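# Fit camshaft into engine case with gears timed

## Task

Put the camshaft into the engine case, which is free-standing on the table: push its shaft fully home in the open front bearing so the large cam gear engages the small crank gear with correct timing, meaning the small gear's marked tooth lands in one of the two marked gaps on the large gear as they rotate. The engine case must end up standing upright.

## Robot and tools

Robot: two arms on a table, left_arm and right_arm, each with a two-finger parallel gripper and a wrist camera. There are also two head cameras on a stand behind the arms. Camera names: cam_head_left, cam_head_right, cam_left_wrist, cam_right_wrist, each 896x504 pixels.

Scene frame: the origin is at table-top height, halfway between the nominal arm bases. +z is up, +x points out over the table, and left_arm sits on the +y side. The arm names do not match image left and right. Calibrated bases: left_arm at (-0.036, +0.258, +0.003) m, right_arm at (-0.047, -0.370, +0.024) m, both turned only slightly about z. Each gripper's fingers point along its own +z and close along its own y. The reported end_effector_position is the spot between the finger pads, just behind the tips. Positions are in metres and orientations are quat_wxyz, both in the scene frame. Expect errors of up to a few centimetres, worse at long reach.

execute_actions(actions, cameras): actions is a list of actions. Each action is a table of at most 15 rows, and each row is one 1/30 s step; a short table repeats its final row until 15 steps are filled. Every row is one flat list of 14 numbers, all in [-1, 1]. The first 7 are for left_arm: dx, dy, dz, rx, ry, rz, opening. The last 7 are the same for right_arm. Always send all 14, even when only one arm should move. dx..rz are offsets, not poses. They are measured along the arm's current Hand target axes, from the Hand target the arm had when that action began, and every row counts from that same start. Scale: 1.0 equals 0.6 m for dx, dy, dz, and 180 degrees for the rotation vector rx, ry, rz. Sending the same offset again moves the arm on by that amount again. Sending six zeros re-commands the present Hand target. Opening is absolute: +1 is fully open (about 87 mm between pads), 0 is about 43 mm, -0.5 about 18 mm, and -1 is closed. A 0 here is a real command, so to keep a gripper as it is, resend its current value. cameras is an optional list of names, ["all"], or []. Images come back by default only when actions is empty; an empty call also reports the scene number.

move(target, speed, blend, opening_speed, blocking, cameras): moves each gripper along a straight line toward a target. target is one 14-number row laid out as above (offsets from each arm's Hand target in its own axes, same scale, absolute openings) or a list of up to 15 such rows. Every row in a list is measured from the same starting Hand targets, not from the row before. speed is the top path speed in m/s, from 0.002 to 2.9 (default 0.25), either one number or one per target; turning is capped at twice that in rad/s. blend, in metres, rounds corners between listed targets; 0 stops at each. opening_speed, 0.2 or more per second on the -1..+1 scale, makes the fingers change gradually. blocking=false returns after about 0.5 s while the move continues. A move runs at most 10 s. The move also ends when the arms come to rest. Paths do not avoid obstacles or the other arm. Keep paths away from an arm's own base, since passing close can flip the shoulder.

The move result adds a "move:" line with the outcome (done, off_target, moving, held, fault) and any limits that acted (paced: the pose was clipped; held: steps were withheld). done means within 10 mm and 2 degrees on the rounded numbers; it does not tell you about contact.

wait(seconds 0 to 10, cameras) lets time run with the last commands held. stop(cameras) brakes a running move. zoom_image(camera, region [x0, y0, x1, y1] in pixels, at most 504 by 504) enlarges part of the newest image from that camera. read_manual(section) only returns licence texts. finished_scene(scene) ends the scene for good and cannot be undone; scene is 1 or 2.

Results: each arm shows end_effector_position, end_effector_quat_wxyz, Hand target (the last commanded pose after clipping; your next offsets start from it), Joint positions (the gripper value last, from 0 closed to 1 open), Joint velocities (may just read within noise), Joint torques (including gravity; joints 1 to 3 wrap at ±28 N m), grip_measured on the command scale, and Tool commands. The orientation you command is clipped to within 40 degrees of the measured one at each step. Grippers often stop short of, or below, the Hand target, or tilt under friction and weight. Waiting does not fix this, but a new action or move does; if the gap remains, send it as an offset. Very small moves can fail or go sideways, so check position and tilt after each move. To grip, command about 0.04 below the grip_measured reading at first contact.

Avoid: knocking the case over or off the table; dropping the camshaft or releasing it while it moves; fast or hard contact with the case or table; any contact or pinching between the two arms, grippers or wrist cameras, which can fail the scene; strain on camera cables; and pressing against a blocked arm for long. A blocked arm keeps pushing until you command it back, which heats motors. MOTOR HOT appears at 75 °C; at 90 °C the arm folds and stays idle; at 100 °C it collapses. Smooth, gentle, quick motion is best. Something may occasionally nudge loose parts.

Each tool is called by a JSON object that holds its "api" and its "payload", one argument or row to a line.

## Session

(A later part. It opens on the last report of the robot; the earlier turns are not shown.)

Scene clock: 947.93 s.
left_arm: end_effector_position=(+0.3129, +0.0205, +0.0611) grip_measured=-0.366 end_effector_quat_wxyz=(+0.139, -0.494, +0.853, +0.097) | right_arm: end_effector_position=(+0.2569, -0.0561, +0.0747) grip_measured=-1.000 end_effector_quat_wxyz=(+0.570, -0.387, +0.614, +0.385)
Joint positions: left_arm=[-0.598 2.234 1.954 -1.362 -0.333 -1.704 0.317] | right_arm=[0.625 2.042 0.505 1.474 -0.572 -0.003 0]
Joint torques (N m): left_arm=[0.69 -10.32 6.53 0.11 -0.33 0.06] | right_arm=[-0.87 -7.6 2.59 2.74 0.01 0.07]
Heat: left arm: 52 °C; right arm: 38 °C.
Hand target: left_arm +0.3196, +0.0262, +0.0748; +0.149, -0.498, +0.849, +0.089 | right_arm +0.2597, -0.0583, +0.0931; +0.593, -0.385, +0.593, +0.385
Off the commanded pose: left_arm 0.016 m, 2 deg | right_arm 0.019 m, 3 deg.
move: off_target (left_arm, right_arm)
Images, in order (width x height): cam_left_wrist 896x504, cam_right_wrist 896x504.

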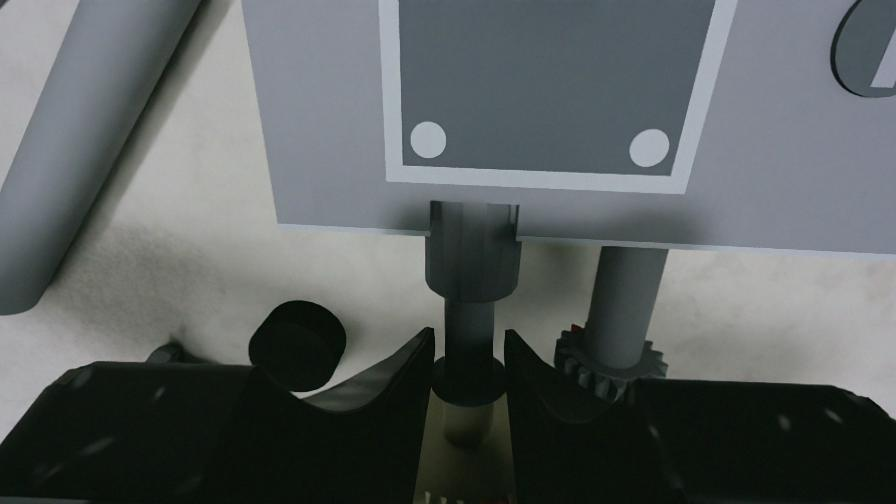

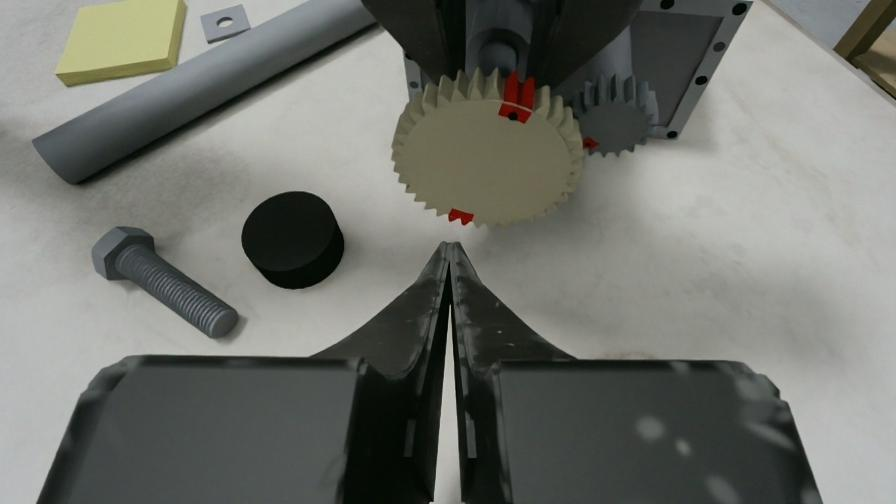

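{"api": "move", "payload": {
  "target": [-0.018,0,0.006,0,0,0,-0.8, 0,0,0,0,0,0,-1],
  "speed": 0.04,
  "cameras": ["cam_left_wrist","cam_right_wrist"]
}}

{"api": "zoom_image", "payload": {
  "camera": "cam_left_wrist",
  "region": [380, 160, 620, 460]
}}

Scene clock: 952.63 s.
left_arm: end_effector_position=(+0.3164, +0.0281, +0.0609) grip_measured=-0.366 end_effector_quat_wxyz=(+0.131, -0.493, +0.854, +0.098) | right_arm: end_effector_position=(+0.2569, -0.0561, +0.0747) grip_measured=-1.000 end_effector_quat_wxyz=(+0.570, -0.387, +0.614, +0.385)
Joint positions: left_arm=[-0.573 2.234 1.954 -1.362 -0.32 -1.676 0.317] | right_arm=[0.625 2.042 0.505 1.474 -0.572 -0.003 0]
Joint torques (N m): left_arm=[0.81 -10.95 5.55 0.23 -0.48 0.05] | right_arm=[-0.92 -7.64 2.56 2.74 0.04 0.09]
Heat: left arm: 53 °C; right arm: 38 °C.
Hand target: left_arm +0.3252, +0.0362, +0.0751; +0.149, -0.498, +0.849, +0.090 | right_arm +0.2597, -0.0583, +0.0931; +0.593, -0.385, +0.593, +0.385
Off the commanded pose: left_arm 0.019 m, 2 deg | right_arm 0.019 m, 3 deg.
move: off_target (left_arm, right_arm)
Images, in order (width x height): cam_left_wrist 896x504, cam_right_wrist 896x504.

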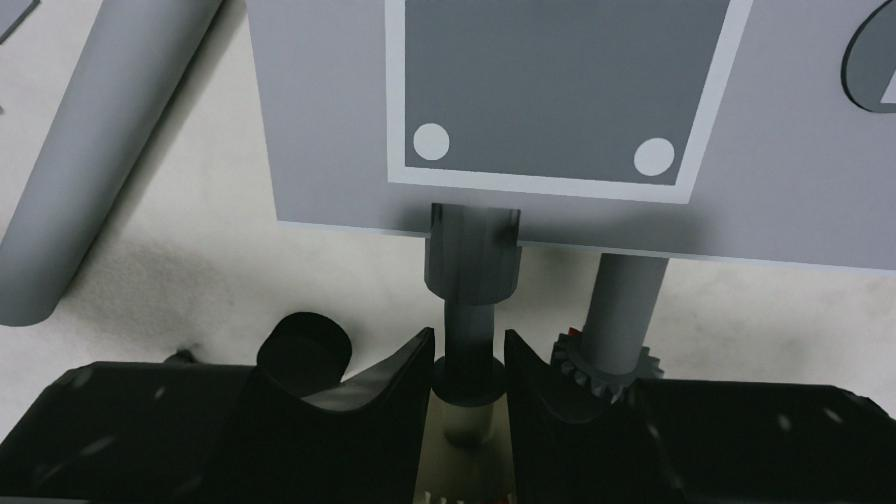

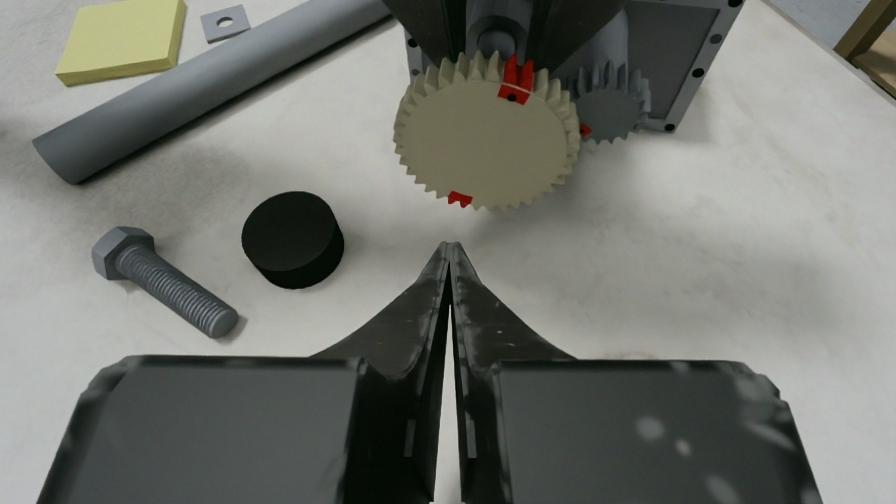

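Scaled by 1.680 from the camera's 896x504 image, which has a finer 1280x720 frame.

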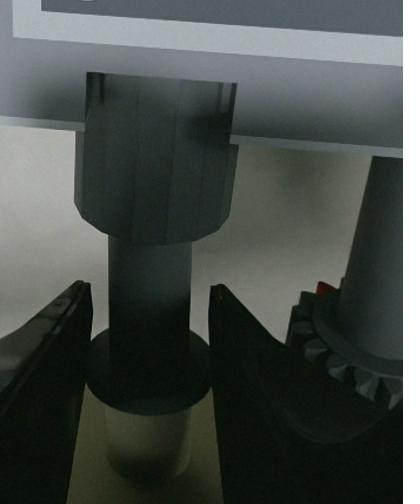

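{"api": "move", "payload": {
  "target": [0.006,0,0.0155,0,0,0,-0.8, 0,0,0,0,0,0,-1],
  "speed": 0.04,
  "cameras": ["cam_left_wrist","cam_right_wrist"]
}}

{"api": "zoom_image", "payload": {
  "camera": "cam_left_wrist",
  "region": [380, 160, 620, 460]
}}

{"api": "zoom_image", "payload": {
  "camera": "cam_right_wrist",
  "region": [380, 0, 660, 250]
}}

Scene clock: 971.70 s.
left_arm: end_effector_position=(+0.3177, +0.0303, +0.0551) grip_measured=-0.366 end_effector_quat_wxyz=(+0.132, -0.494, +0.853, +0.099) | right_arm: end_effector_position=(+0.2569, -0.0561, +0.0747) grip_measured=-1.000 end_effector_quat_wxyz=(+0.570, -0.387, +0.614, +0.385)
Joint positions: left_arm=[-0.568 2.234 1.93 -1.338 -0.324 -1.674 0.317] | right_arm=[0.625 2.042 0.505 1.474 -0.572 -0.003 0]
Joint torques (N m): left_arm=[0.43 -10.78 4.49 0.37 -0.43 0.04] | right_arm=[-0.85 -7.54 2.62 2.73 0.01 0.08]
Heat: left arm: 55 °C; right arm: 38 °C.
Hand target: left_arm +0.3251, +0.0361, +0.0651; +0.149, -0.498, +0.849, +0.090 | right_arm +0.2597, -0.0583, +0.0931; +0.593, -0.385, +0.593, +0.385
Off the commanded pose: left_arm 0.014 m, 2 deg | right_arm 0.019 m, 3 deg.
move: off_target (left_arm, right_arm)
Images, in order (width x height): cam_left_wrist 896x504, cam_right_wrist 896x504.

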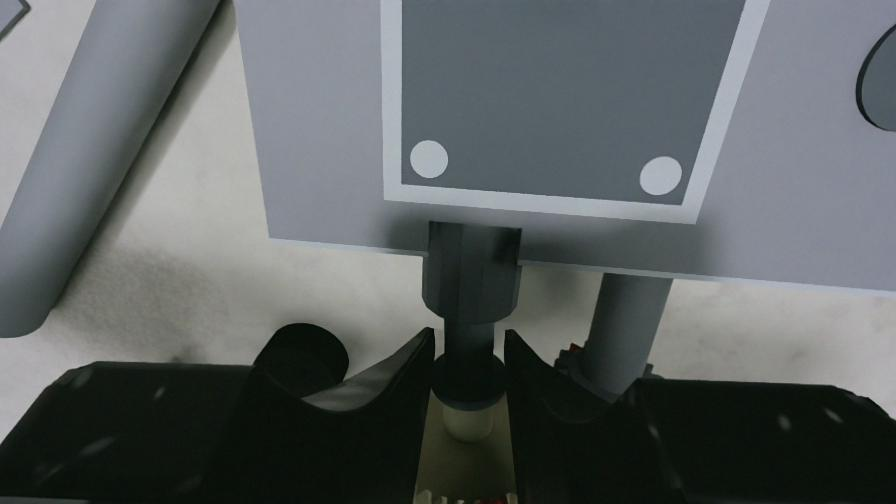

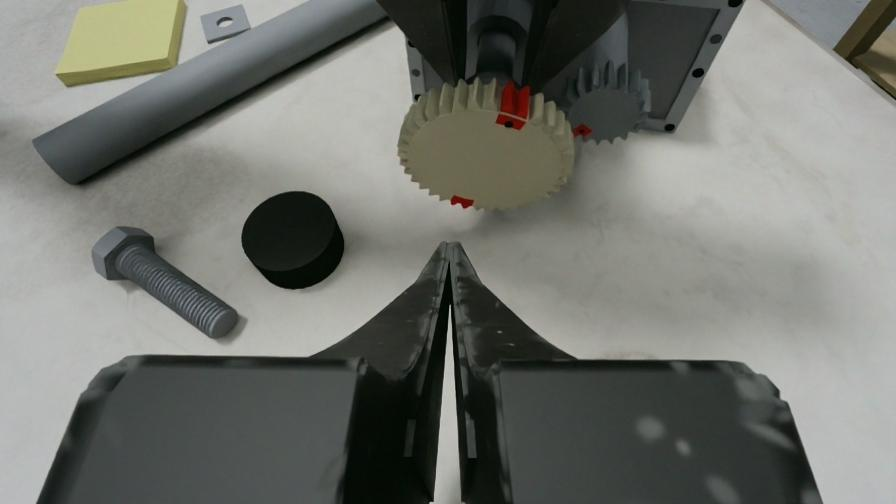

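Scaled by 1.680 from the camera's 896x504 image, which has a finer 1280x720 frame.

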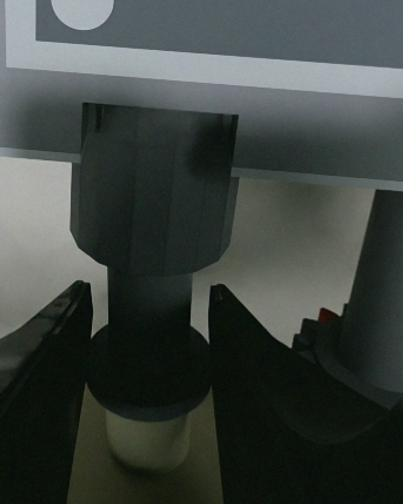

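Scaled by 1.800 from the camera's 896x504 image, which has a finer 1280x720 frame.

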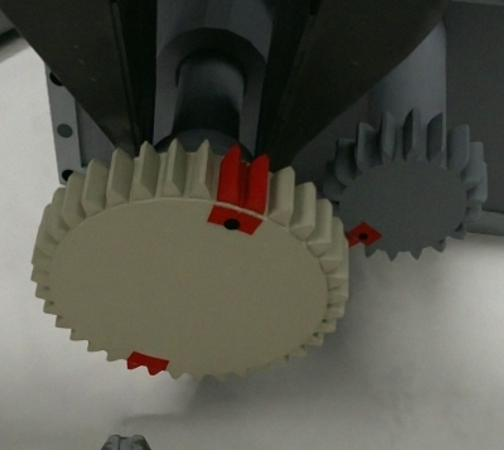

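{"api": "move", "payload": {
  "target": [-0.016,0,-0.007,0,0,0,-0.8, 0,0,0,0,0,0,-1],
  "speed": 0.04,
  "cameras": ["cam_left_wrist","cam_right_wrist"]
}}

{"api": "zoom_image", "payload": {
  "camera": "cam_left_wrist",
  "region": [380, 160, 620, 460]
}}

Scene clock: 983.47 s.
left_arm: end_effector_position=(+0.3185, +0.0330, +0.0550) grip_measured=-0.366 end_effector_quat_wxyz=(+0.129, -0.491, +0.856, +0.099) | right_arm: end_effector_position=(+0.2569, -0.0561, +0.0747) grip_measured=-1.000 end_effector_quat_wxyz=(+0.570, -0.387, +0.614, +0.385)
Joint positions: left_arm=[-0.559 2.234 1.93 -1.338 -0.319 -1.656 0.317] | right_arm=[0.625 2.042 0.505 1.474 -0.572 -0.003 0]
Joint torques (N m): left_arm=[1.13 -11.37 5.81 0.2 -0.5 0.04] | right_arm=[-0.84 -7.65 2.58 2.74 0.01 0.1]
Heat: left arm: 56 °C; right arm: 38 °C.
Hand target: left_arm +0.3288, +0.0427, +0.0724; +0.149, -0.498, +0.849, +0.090 | right_arm +0.2597, -0.0583, +0.0931; +0.593, -0.385, +0.593, +0.385
Off the commanded pose: left_arm 0.022 m, 3 deg | right_arm 0.019 m, 3 deg.
move: off_target (left_arm, right_arm)
Images, in order (width x height): cam_left_wrist 896x504, cam_right_wrist 896x504.

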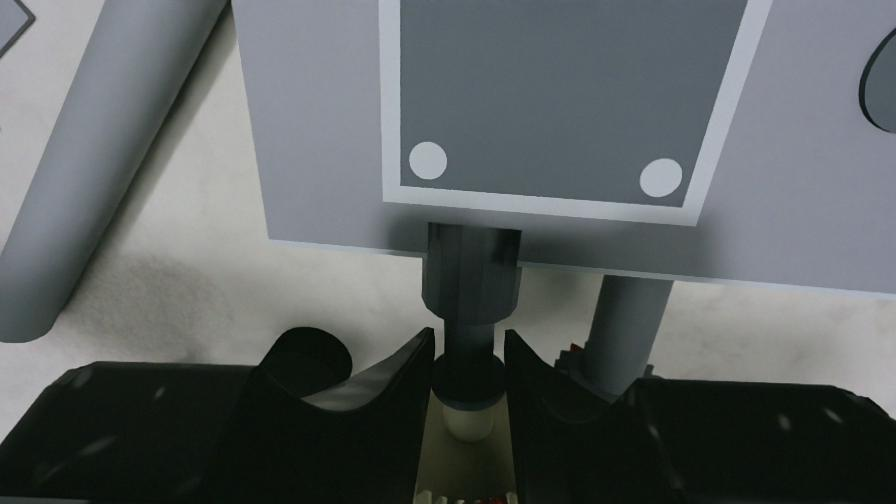

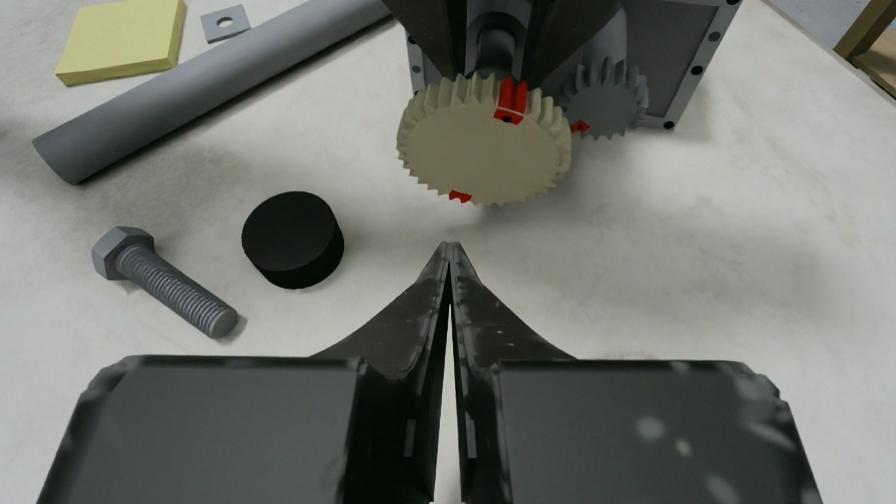

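Scaled by 1.680 from the camera's 896x504 image, which has a finer 1280x720 frame.

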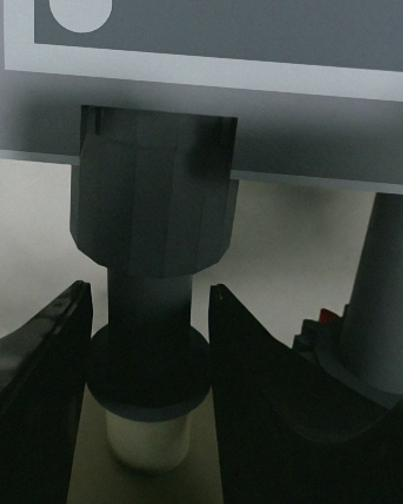

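{"api": "move", "payload": {
  "target": [-0.006,0,-0.0155,0,0,0,-0.8, 0,0,0,0,0,0,-1],
  "speed": 0.04,
  "cameras": ["cam_left_wrist","cam_right_wrist"]
}}

{"api": "zoom_image", "payload": {
  "camera": "cam_right_wrist",
  "region": [380, 0, 660, 250]
}}

{"api": "zoom_image", "payload": {
  "camera": "cam_left_wrist",
  "region": [380, 160, 620, 460]
}}

Scene clock: 995.40 s.
left_arm: end_effector_position=(+0.3185, +0.0330, +0.0587) grip_measured=-0.366 end_effector_quat_wxyz=(+0.128, -0.489, +0.857, +0.100) | right_arm: end_effector_position=(+0.2569, -0.0561, +0.0747) grip_measured=-1.000 end_effector_quat_wxyz=(+0.570, -0.387, +0.614, +0.385)
Joint positions: left_arm=[-0.559 2.234 1.945 -1.353 -0.319 -1.652 0.317] | right_arm=[0.625 2.042 0.505 1.474 -0.572 -0.003 0]
Joint torques (N m): left_arm=[1.11 -11.51 7.57 -0.02 -0.51 0.02] | right_arm=[-0.9 -7.62 2.63 2.75 0.03 0.09]
Heat: left arm: 57 °C; right arm: 38 °C.
Hand target: left_arm +0.3289, +0.0427, +0.0824; +0.149, -0.498, +0.850, +0.089 | right_arm +0.2597, -0.0583, +0.0931; +0.593, -0.385, +0.593, +0.385
Off the commanded pose: left_arm 0.028 m, 3 deg | right_arm 0.019 m, 3 deg.
move: off_target (left_arm, right_arm)
Images, in order (width x height): cam_left_wrist 896x504, cam_right_wrist 896x504.

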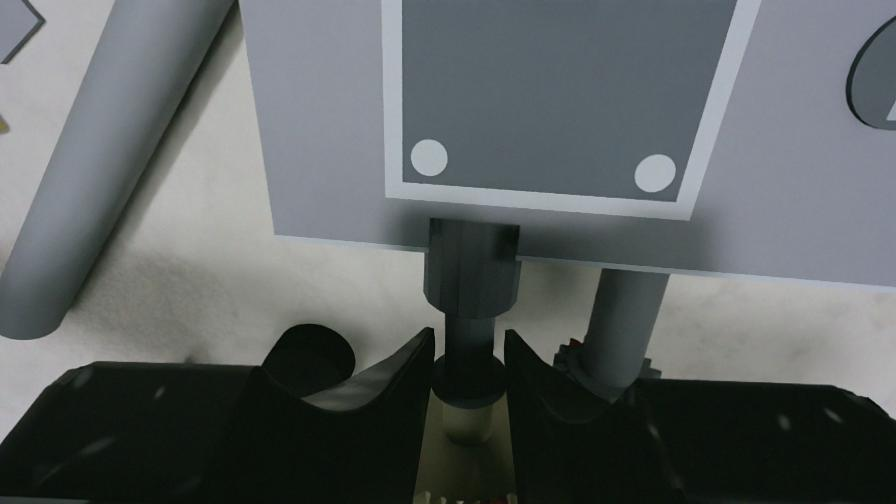

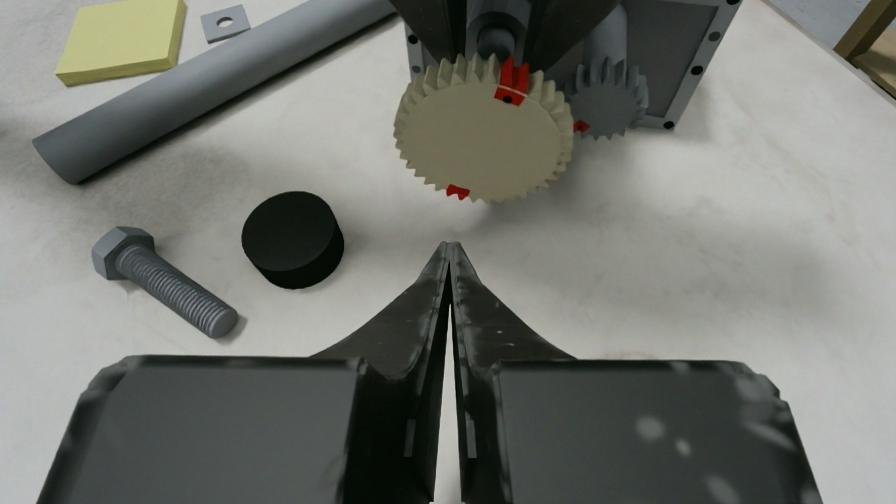

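Scaled by 1.800 from the camera's 896x504 image, which has a finer 1280x720 frame.

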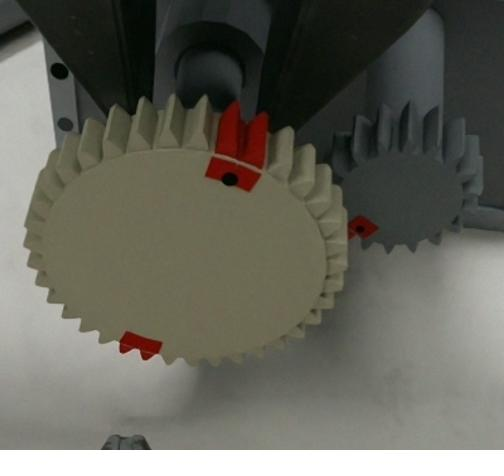

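Scaled by 1.680 from the camera's 896x504 image, which has a finer 1280x720 frame.

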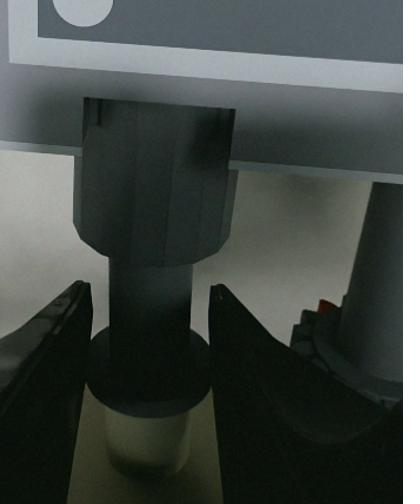

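{"api": "zoom_image", "payload": {
  "camera": "cam_right_wrist",
  "region": [460, 0, 540, 70]
}}

Scaled by 6.300 from the camera's 896x504 image, which has a finer 1280x720 frame.

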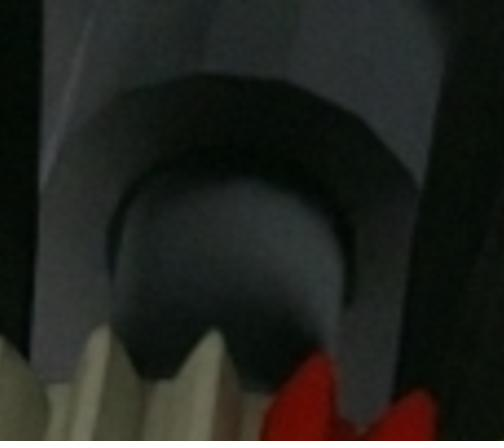

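{"api": "move", "payload": {
  "target": [-0.005,0.004,0.004,0.0051,0,0.0141,-0.8, 0,0,0,0,0,0,-1],
  "speed": 0.04,
  "cameras": ["cam_left_wrist","cam_right_wrist"]
}}

{"api": "zoom_image", "payload": {
  "camera": "cam_right_wrist",
  "region": [380, 0, 660, 250]
}}

{"api": "zoom_image", "payload": {
  "camera": "cam_left_wrist",
  "region": [380, 160, 620, 460]
}}

Scene clock: 1020.30 s.
left_arm: end_effector_position=(+0.3189, +0.0382, +0.0589) grip_measured=-0.366 end_effector_quat_wxyz=(+0.126, -0.472, +0.867, +0.103) | right_arm: end_effector_position=(+0.2569, -0.0561, +0.0747) grip_measured=-1.000 end_effector_quat_wxyz=(+0.570, -0.387, +0.614, +0.385)
Joint positions: left_arm=[-0.548 2.229 1.938 -1.348 -0.319 -1.6 0.317] | right_arm=[0.625 2.042 0.505 1.474 -0.572 -0.003 0]
Joint torques (N m): left_arm=[0.84 -12.74 4.93 0.3 -0.51 0.05] | right_arm=[-0.83 -7.61 2.59 2.76 0.01 0.07]
Heat: left arm: 59 °C; right arm: 39 °C.
Hand target: left_arm +0.3285, +0.0471, +0.0810; +0.151, -0.478, +0.861, +0.086 | right_arm +0.2597, -0.0583, +0.0931; +0.593, -0.385, +0.593, +0.385
Off the commanded pose: left_arm 0.026 m, 4 deg | right_arm 0.019 m, 3 deg.
move: off_target (left_arm, right_arm)
Images, in order (width x height): cam_left_wrist 896x504, cam_right_wrist 896x504.

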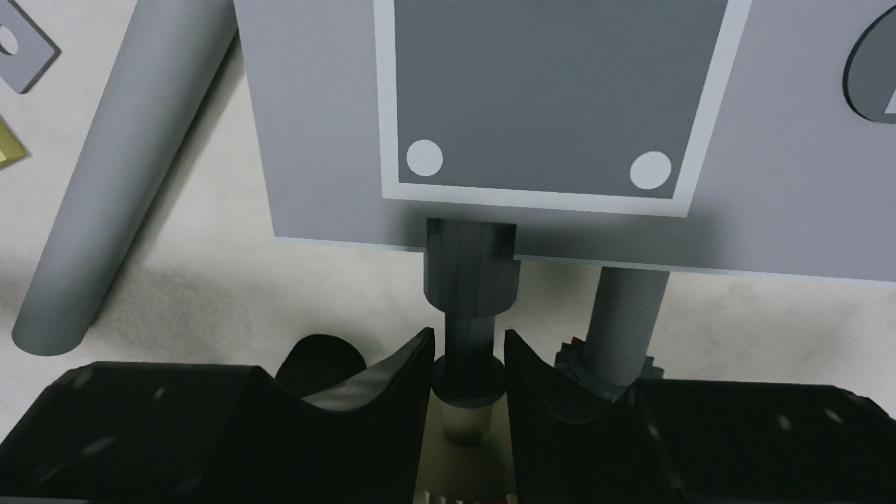

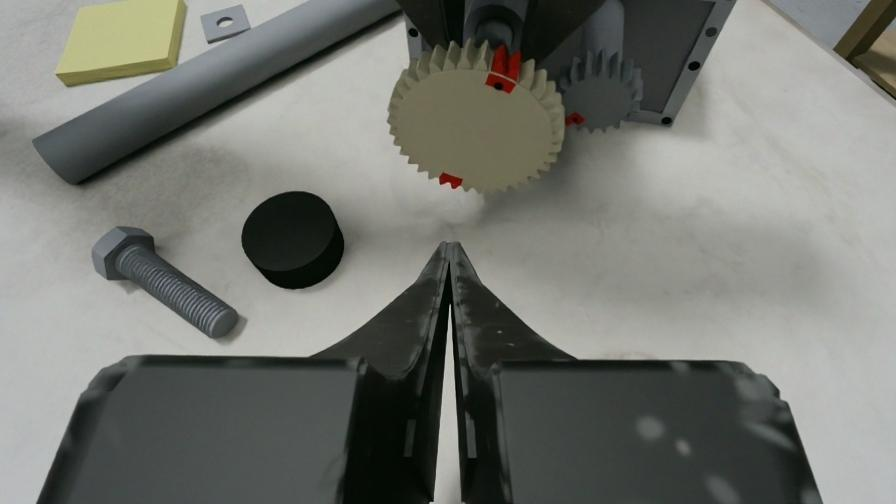

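Scaled by 1.800 from the camera's 896x504 image, which has a finer 1280x720 frame.

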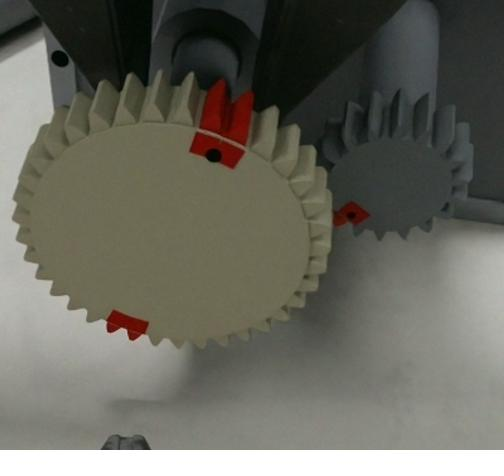

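Scaled by 1.680 from the camera's 896x504 image, which has a finer 1280x720 frame.

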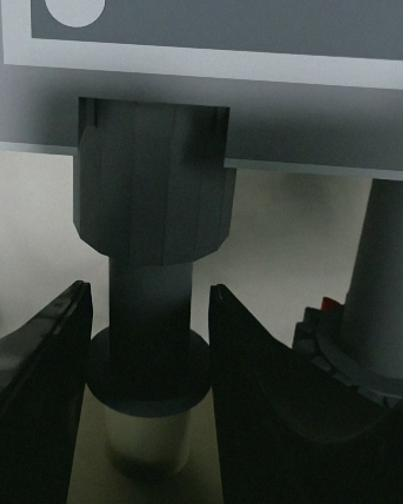

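{"api": "move", "payload": {
  "target": [0.0205,0.0043,0.003,0,0,0,-0.8, 0.012,-0.015,0.075,0,0,0,-1],
  "speed": 0.08,
  "cameras": ["cam_left_wrist","cam_right_wrist"]
}}

Scene clock: 1047.50 s.
left_arm: end_effector_position=(+0.3187, +0.0381, +0.0582) grip_measured=-0.366 end_effector_quat_wxyz=(+0.132, -0.476, +0.864, +0.098) | right_arm: end_effector_position=(+0.2824, -0.0264, +0.0805) grip_measured=-1.000 end_effector_quat_wxyz=(+0.585, -0.387, +0.600, +0.385)
Joint positions: left_arm=[-0.551 2.214 1.91 -1.324 -0.325 -1.611 0.317] | right_arm=[0.66 2.113 0.657 1.433 -0.537 -0.003 0]
Joint torques (N m): left_arm=[-0.87 -11.95 4.53 0.27 -0.44 -0.09] | right_arm=[0.46 -5.83 5.82 2.35 0.19 0.11]
Heat: left arm: 62 °C; right arm: 39 °C.
Hand target: left_arm +0.3205, +0.0392, +0.0751; +0.151, -0.478, +0.861, +0.086 | right_arm +0.2862, -0.0208, +0.0859; +0.593, -0.385, +0.593, +0.385
Off the commanded pose: left_arm 0.017 m, 3 deg | right_arm 0.009 m, 1 deg.
move: off_target (left_arm)
Images, in order (width x height): cam_left_wrist 896x504, cam_right_wrist 896x504.

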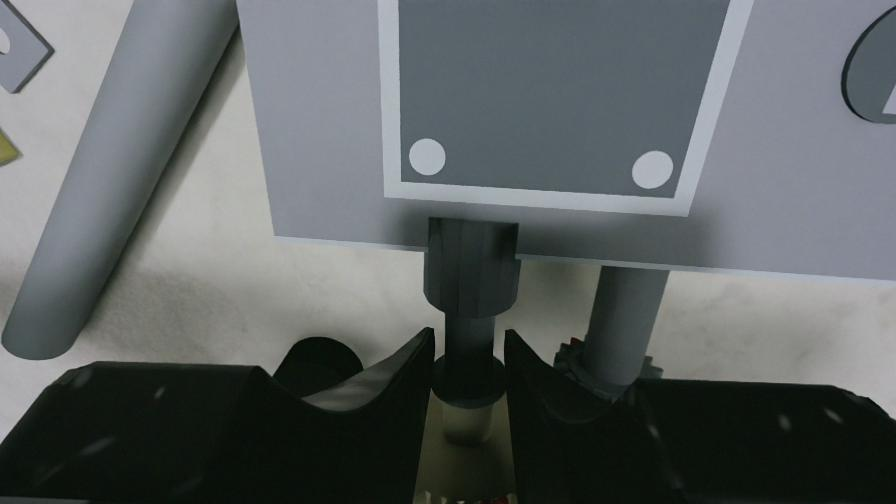

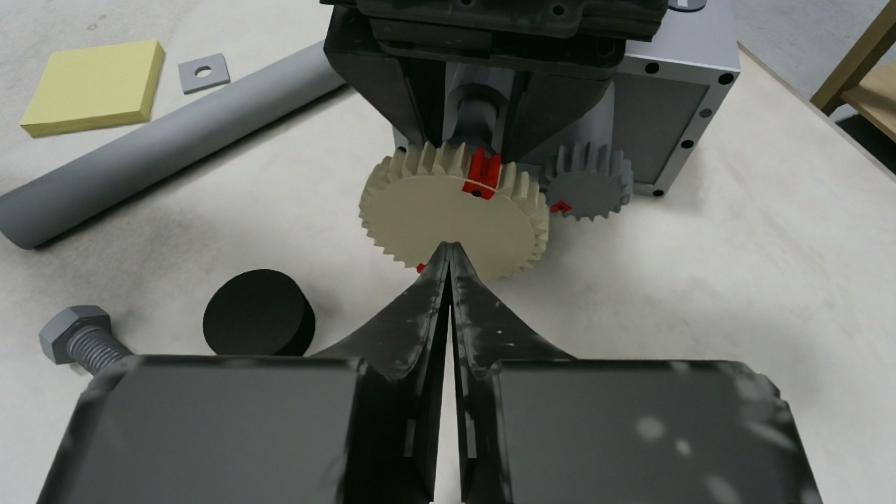

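{"api": "move", "payload": {
  "target": [0,0,0,0,0,0,-0.365, 0.0,0,0.025,0,0,0,-1],
  "speed": 0.04,
  "cameras": ["cam_left_wrist","cam_right_wrist"]
}}

{"api": "zoom_image", "payload": {
  "camera": "cam_right_wrist",
  "region": [330, 30, 670, 290]
}}

{"api": "zoom_image", "payload": {
  "camera": "cam_left_wrist",
  "region": [380, 160, 620, 460]
}}

Scene clock: 1054.87 s.
left_arm: end_effector_position=(+0.3189, +0.0386, +0.0580) grip_measured=-0.363 end_effector_quat_wxyz=(+0.133, -0.476, +0.864, +0.099) | right_arm: end_effector_position=(+0.2880, -0.0138, +0.0800) grip_measured=-1.000 end_effector_quat_wxyz=(+0.584, -0.388, +0.600, +0.385)
Joint positions: left_arm=[-0.551 2.214 1.909 -1.324 -0.328 -1.612 0.319] | right_arm=[0.68 2.135 0.709 1.401 -0.518 -0.003 0]
Joint torques (N m): left_arm=[-0.84 -11.99 4.59 0.26 -0.4 -0.08] | right_arm=[0.61 -5.98 6.39 2.34 0.23 0.11]
Heat: left arm: 61 °C; right arm: 38 °C.
Hand target: left_arm +0.3206, +0.0392, +0.0751; +0.151, -0.478, +0.861, +0.086 | right_arm +0.2924, -0.0072, +0.0861; +0.593, -0.385, +0.593, +0.385
Off the commanded pose: left_arm 0.017 m, 3 deg | right_arm 0.010 m, 1 deg.
move: off_target (left_arm)
Images, in order (width x height): cam_left_wrist 896x504, cam_right_wrist 896x504.

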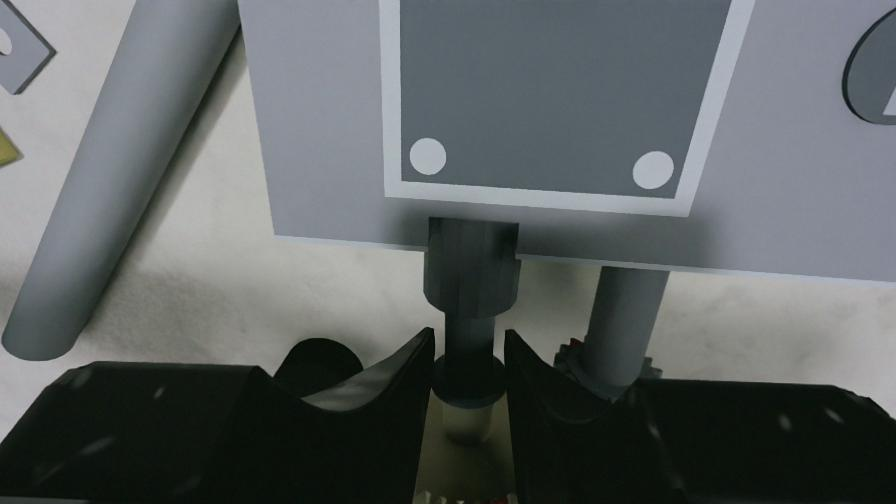

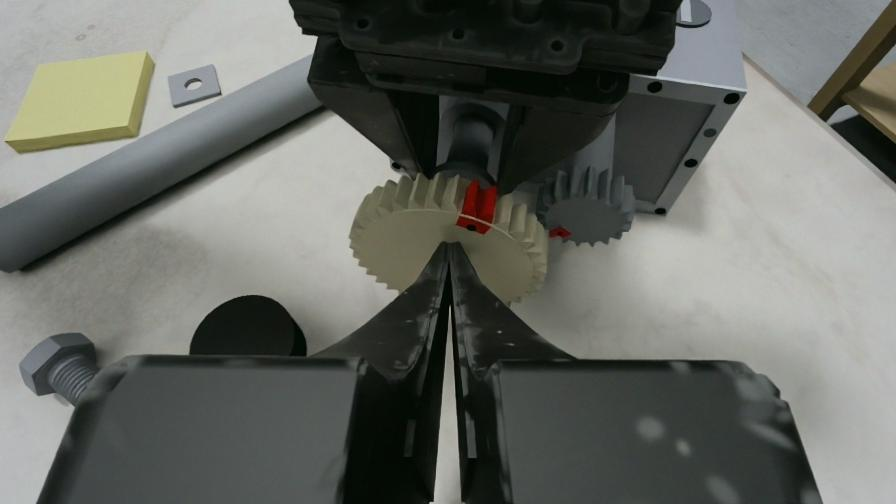

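Scaled by 1.482 from the camera's 896x504 image, which has a finer 1280x720 frame.

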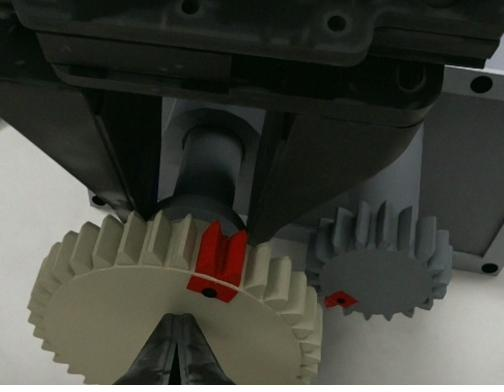

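Scaled by 1.680 from the camera's 896x504 image, which has a finer 1280x720 frame.

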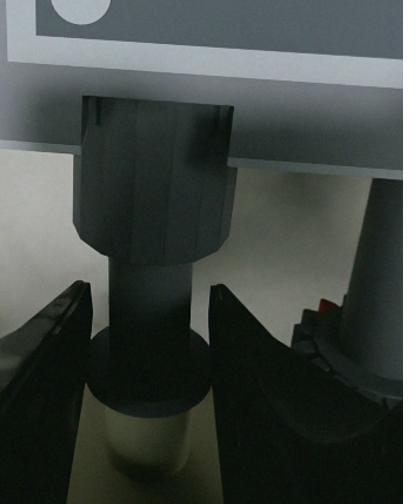

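{"api": "move", "payload": {
  "target": [0,0,0,0,0,0,-0.34, 0.0,0,0.02,0,0,0,-1],
  "speed": 0.04,
  "cameras": ["cam_left_wrist","cam_right_wrist"]
}}

{"api": "zoom_image", "payload": {
  "camera": "cam_right_wrist",
  "region": [330, 30, 670, 290]
}}

{"api": "zoom_image", "payload": {
  "camera": "cam_left_wrist",
  "region": [380, 160, 620, 460]
}}

Scene clock: 1060.27 s.
left_arm: end_effector_position=(+0.3204, +0.0405, +0.0605) grip_measured=-0.340 end_effector_quat_wxyz=(+0.139, -0.476, +0.863, +0.099) | right_arm: end_effector_position=(+0.2922, -0.0055, +0.0755) grip_measured=-1.000 end_effector_quat_wxyz=(+0.579, -0.388, +0.606, +0.384)
Joint positions: left_arm=[-0.551 2.208 1.909 -1.325 -0.34 -1.612 0.33] | right_arm=[0.694 2.154 0.748 1.366 -0.503 -0.003 0]
Joint torques (N m): left_arm=[-0.9 -11.52 4.6 0.28 -0.29 -0.07] | right_arm=[0.9 -6.23 7.06 2.42 0.21 0.11]
Heat: left arm: 60 °C; right arm: 38 °C.
Hand target: left_arm +0.3206, +0.0392, +0.0752; +0.151, -0.478, +0.861, +0.086 | right_arm +0.2972, +0.0038, +0.0859; +0.593, -0.385, +0.593, +0.385
Off the commanded pose: left_arm 0.015 m, 2 deg | right_arm 0.015 m, 2 deg.
move: off_target (left_arm, right_arm)
Images, in order (width x height): cam_left_wrist 896x504, cam_right_wrist 896x504.

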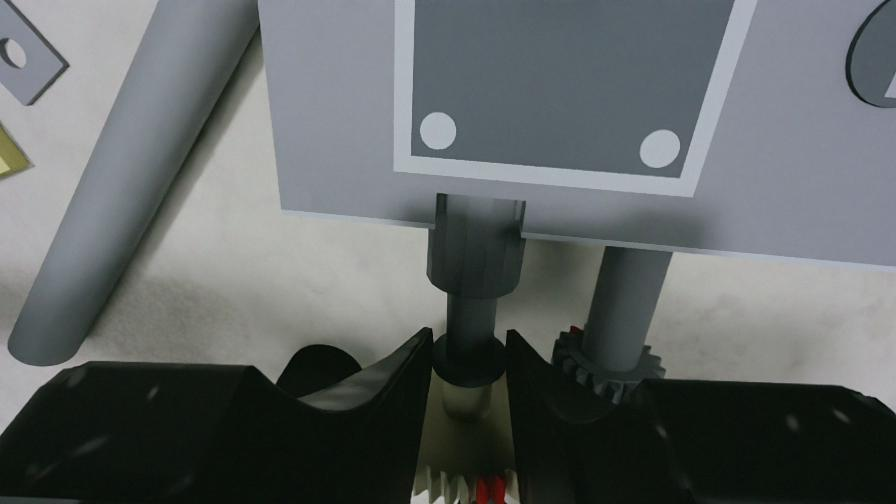

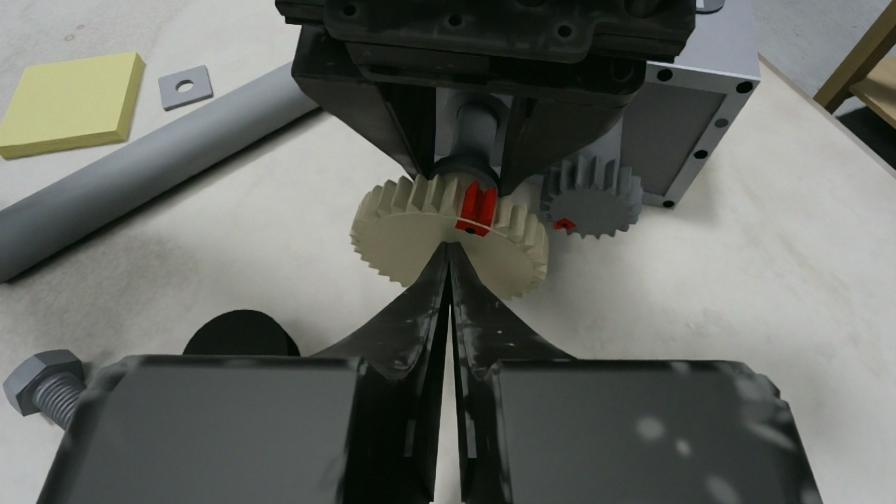

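Scaled by 1.482 from the camera's 896x504 image, which has a finer 1280x720 frame.

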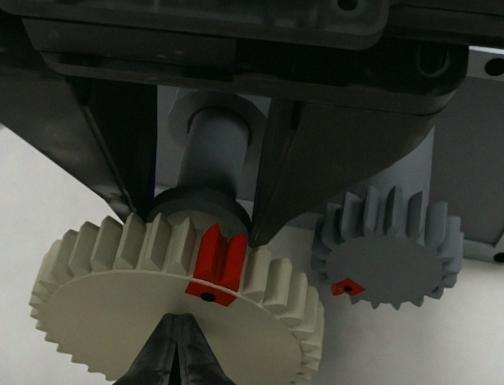

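Scaled by 1.680 from the camera's 896x504 image, which has a finer 1280x720 frame.

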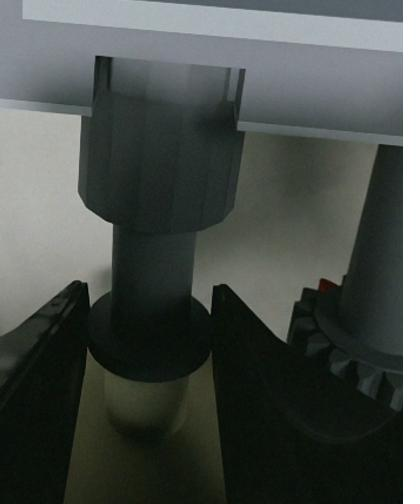

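{"api": "move", "payload": {
  "target": [
    [-0.0034,0,-0.0094,0,0,0,-0.38,0,0,0.004,0,0,0,-1],
    [0,0.009,0,0,0,0,-0.38,0,0,0.006,0,0,0,-1],
    [0.0034,0,0.0094,0,0,0,-0.38,0,0,0.008,0,0,0,-1],
    [0,-0.009,0,0,0,0,-0.38,0,0,0.010,0,0,0,-1],
    [-0.0034,0,-0.0094,0,0,0,-0.38,0,0,0.012,0,0,0,-1],
    [0,0.009,0,0,0,0,-0.38,0,0,0.014,0,0,0,-1],
    [0.0034,0,0.0094,0,0,0,-0.38,0,0,0.016,0,0,0,-1],
    [0,-0.009,0,0,0,0,-0.38,0,0,0.018,0,0,0,-1],
    [0,0,0,0,0,0,-0.38,0,0,0.02,0,0,0,-1]
  ],
  "speed": 0.03,
  "blend": 0.003,
  "cameras": ["cam_left_wrist","cam_right_wrist"]
}}

{"api": "zoom_image", "payload": {
  "camera": "cam_right_wrist",
  "region": [330, 30, 670, 290]
}}

{"api": "zoom_image", "payload": {
  "camera": "cam_left_wrist",
  "region": [380, 160, 620, 460]
}}

Scene clock: 1079.90 s.
left_arm: end_effector_position=(+0.3230, +0.0479, +0.0636) grip_measured=-0.365 end_effector_quat_wxyz=(+0.159, -0.474, +0.859, +0.106) | right_arm: end_effector_position=(+0.2958, +0.0038, +0.0753) grip_measured=-1.000 end_effector_quat_wxyz=(+0.577, -0.389, +0.606, +0.386)
Joint positions: left_arm=[-0.551 2.192 1.892 -1.318 -0.383 -1.612 0.318] | right_arm=[0.706 2.171 0.789 1.34 -0.495 -0.002 0]
Joint torques (N m): left_arm=[-0.88 -10.26 6 0.22 0.13 -0.06] | right_arm=[1.22 -6.17 7.76 2.42 0.32 0.08]
Heat: left arm: 58 °C; right arm: 38 °C.
Hand target: left_arm +0.3205, +0.0393, +0.0752; +0.151, -0.478, +0.861, +0.086 | right_arm +0.3022, +0.0148, +0.0859; +0.593, -0.385, +0.593, +0.385
Off the commanded pose: left_arm 0.015 m, 3 deg | right_arm 0.017 m, 2 deg.
move: off_target (left_arm, right_arm); blend cut to 0 m at target 1, 0.0027 m at target 8
Images, in order (width x height): cam_left_wrist 896x504, cam_right_wrist 896x504.

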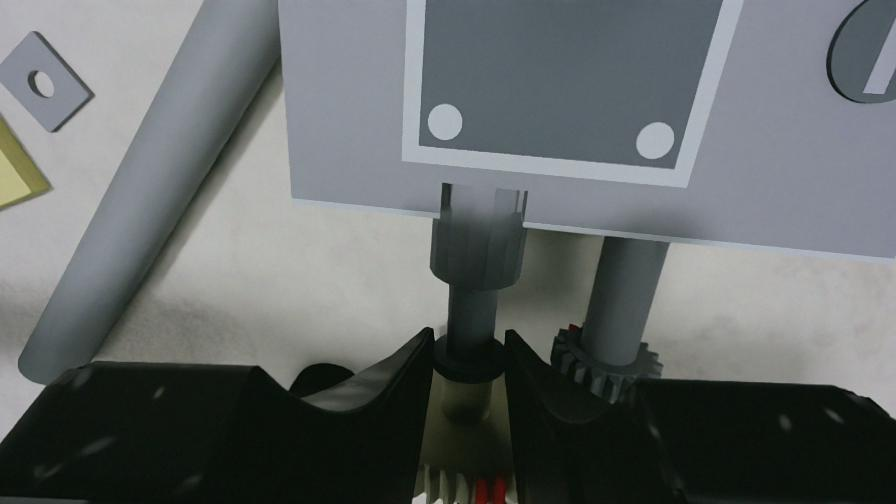

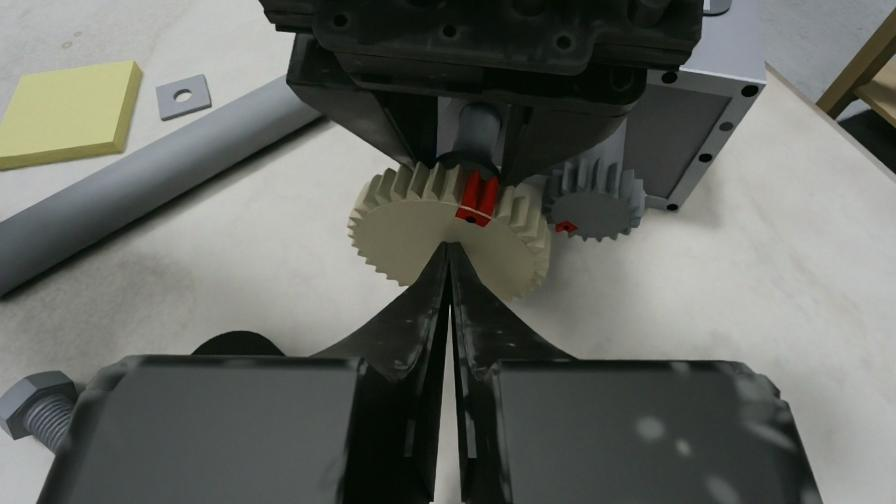

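Scaled by 1.482 from the camera's 896x504 image, which has a finer 1280x720 frame.

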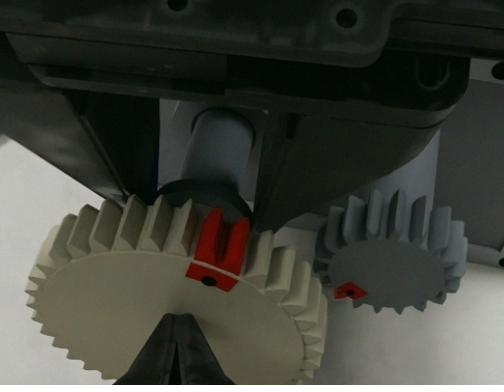

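Scaled by 1.680 from the camera's 896x504 image, which has a finer 1280x720 frame.

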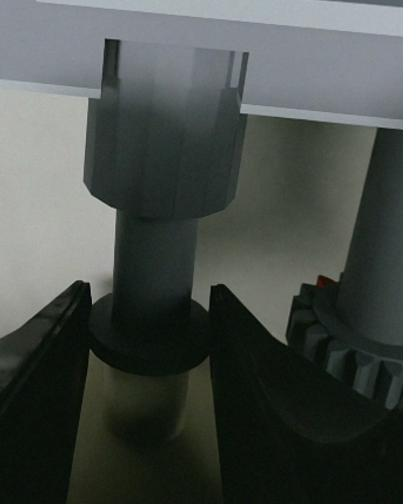

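{"api": "zoom_image", "payload": {
  "camera": "cam_left_wrist",
  "region": [420, 180, 540, 400]
}}

{"api": "zoom_image", "payload": {
  "camera": "cam_left_wrist",
  "region": [540, 220, 700, 420]
}}

{"api": "zoom_image", "payload": {
  "camera": "cam_right_wrist",
  "region": [430, 90, 520, 180]
}}

Scaled by 2.291 from the camera's 896x504 image, which has a finer 1280x720 frame.

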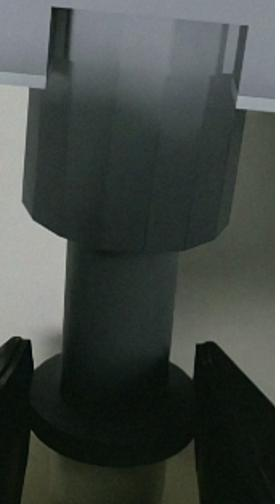

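Scaled by 2.520 from the camera's 896x504 image, which has a finer 1280x720 frame.

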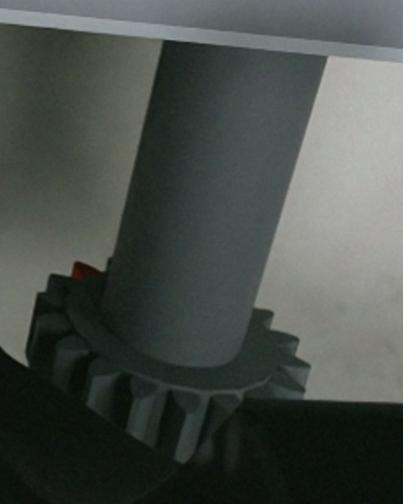

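Scaled by 5.600 from the camera's 896x504 image, which has a finer 1280x720 frame.

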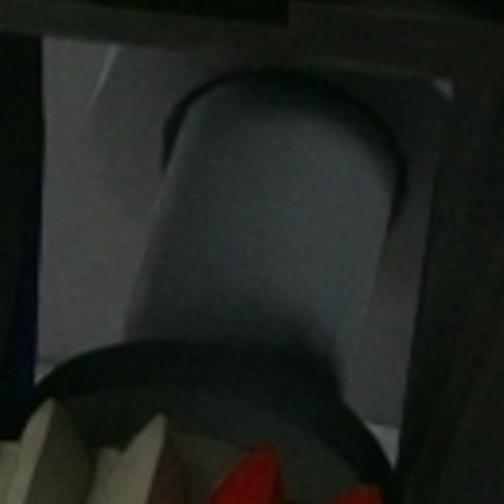

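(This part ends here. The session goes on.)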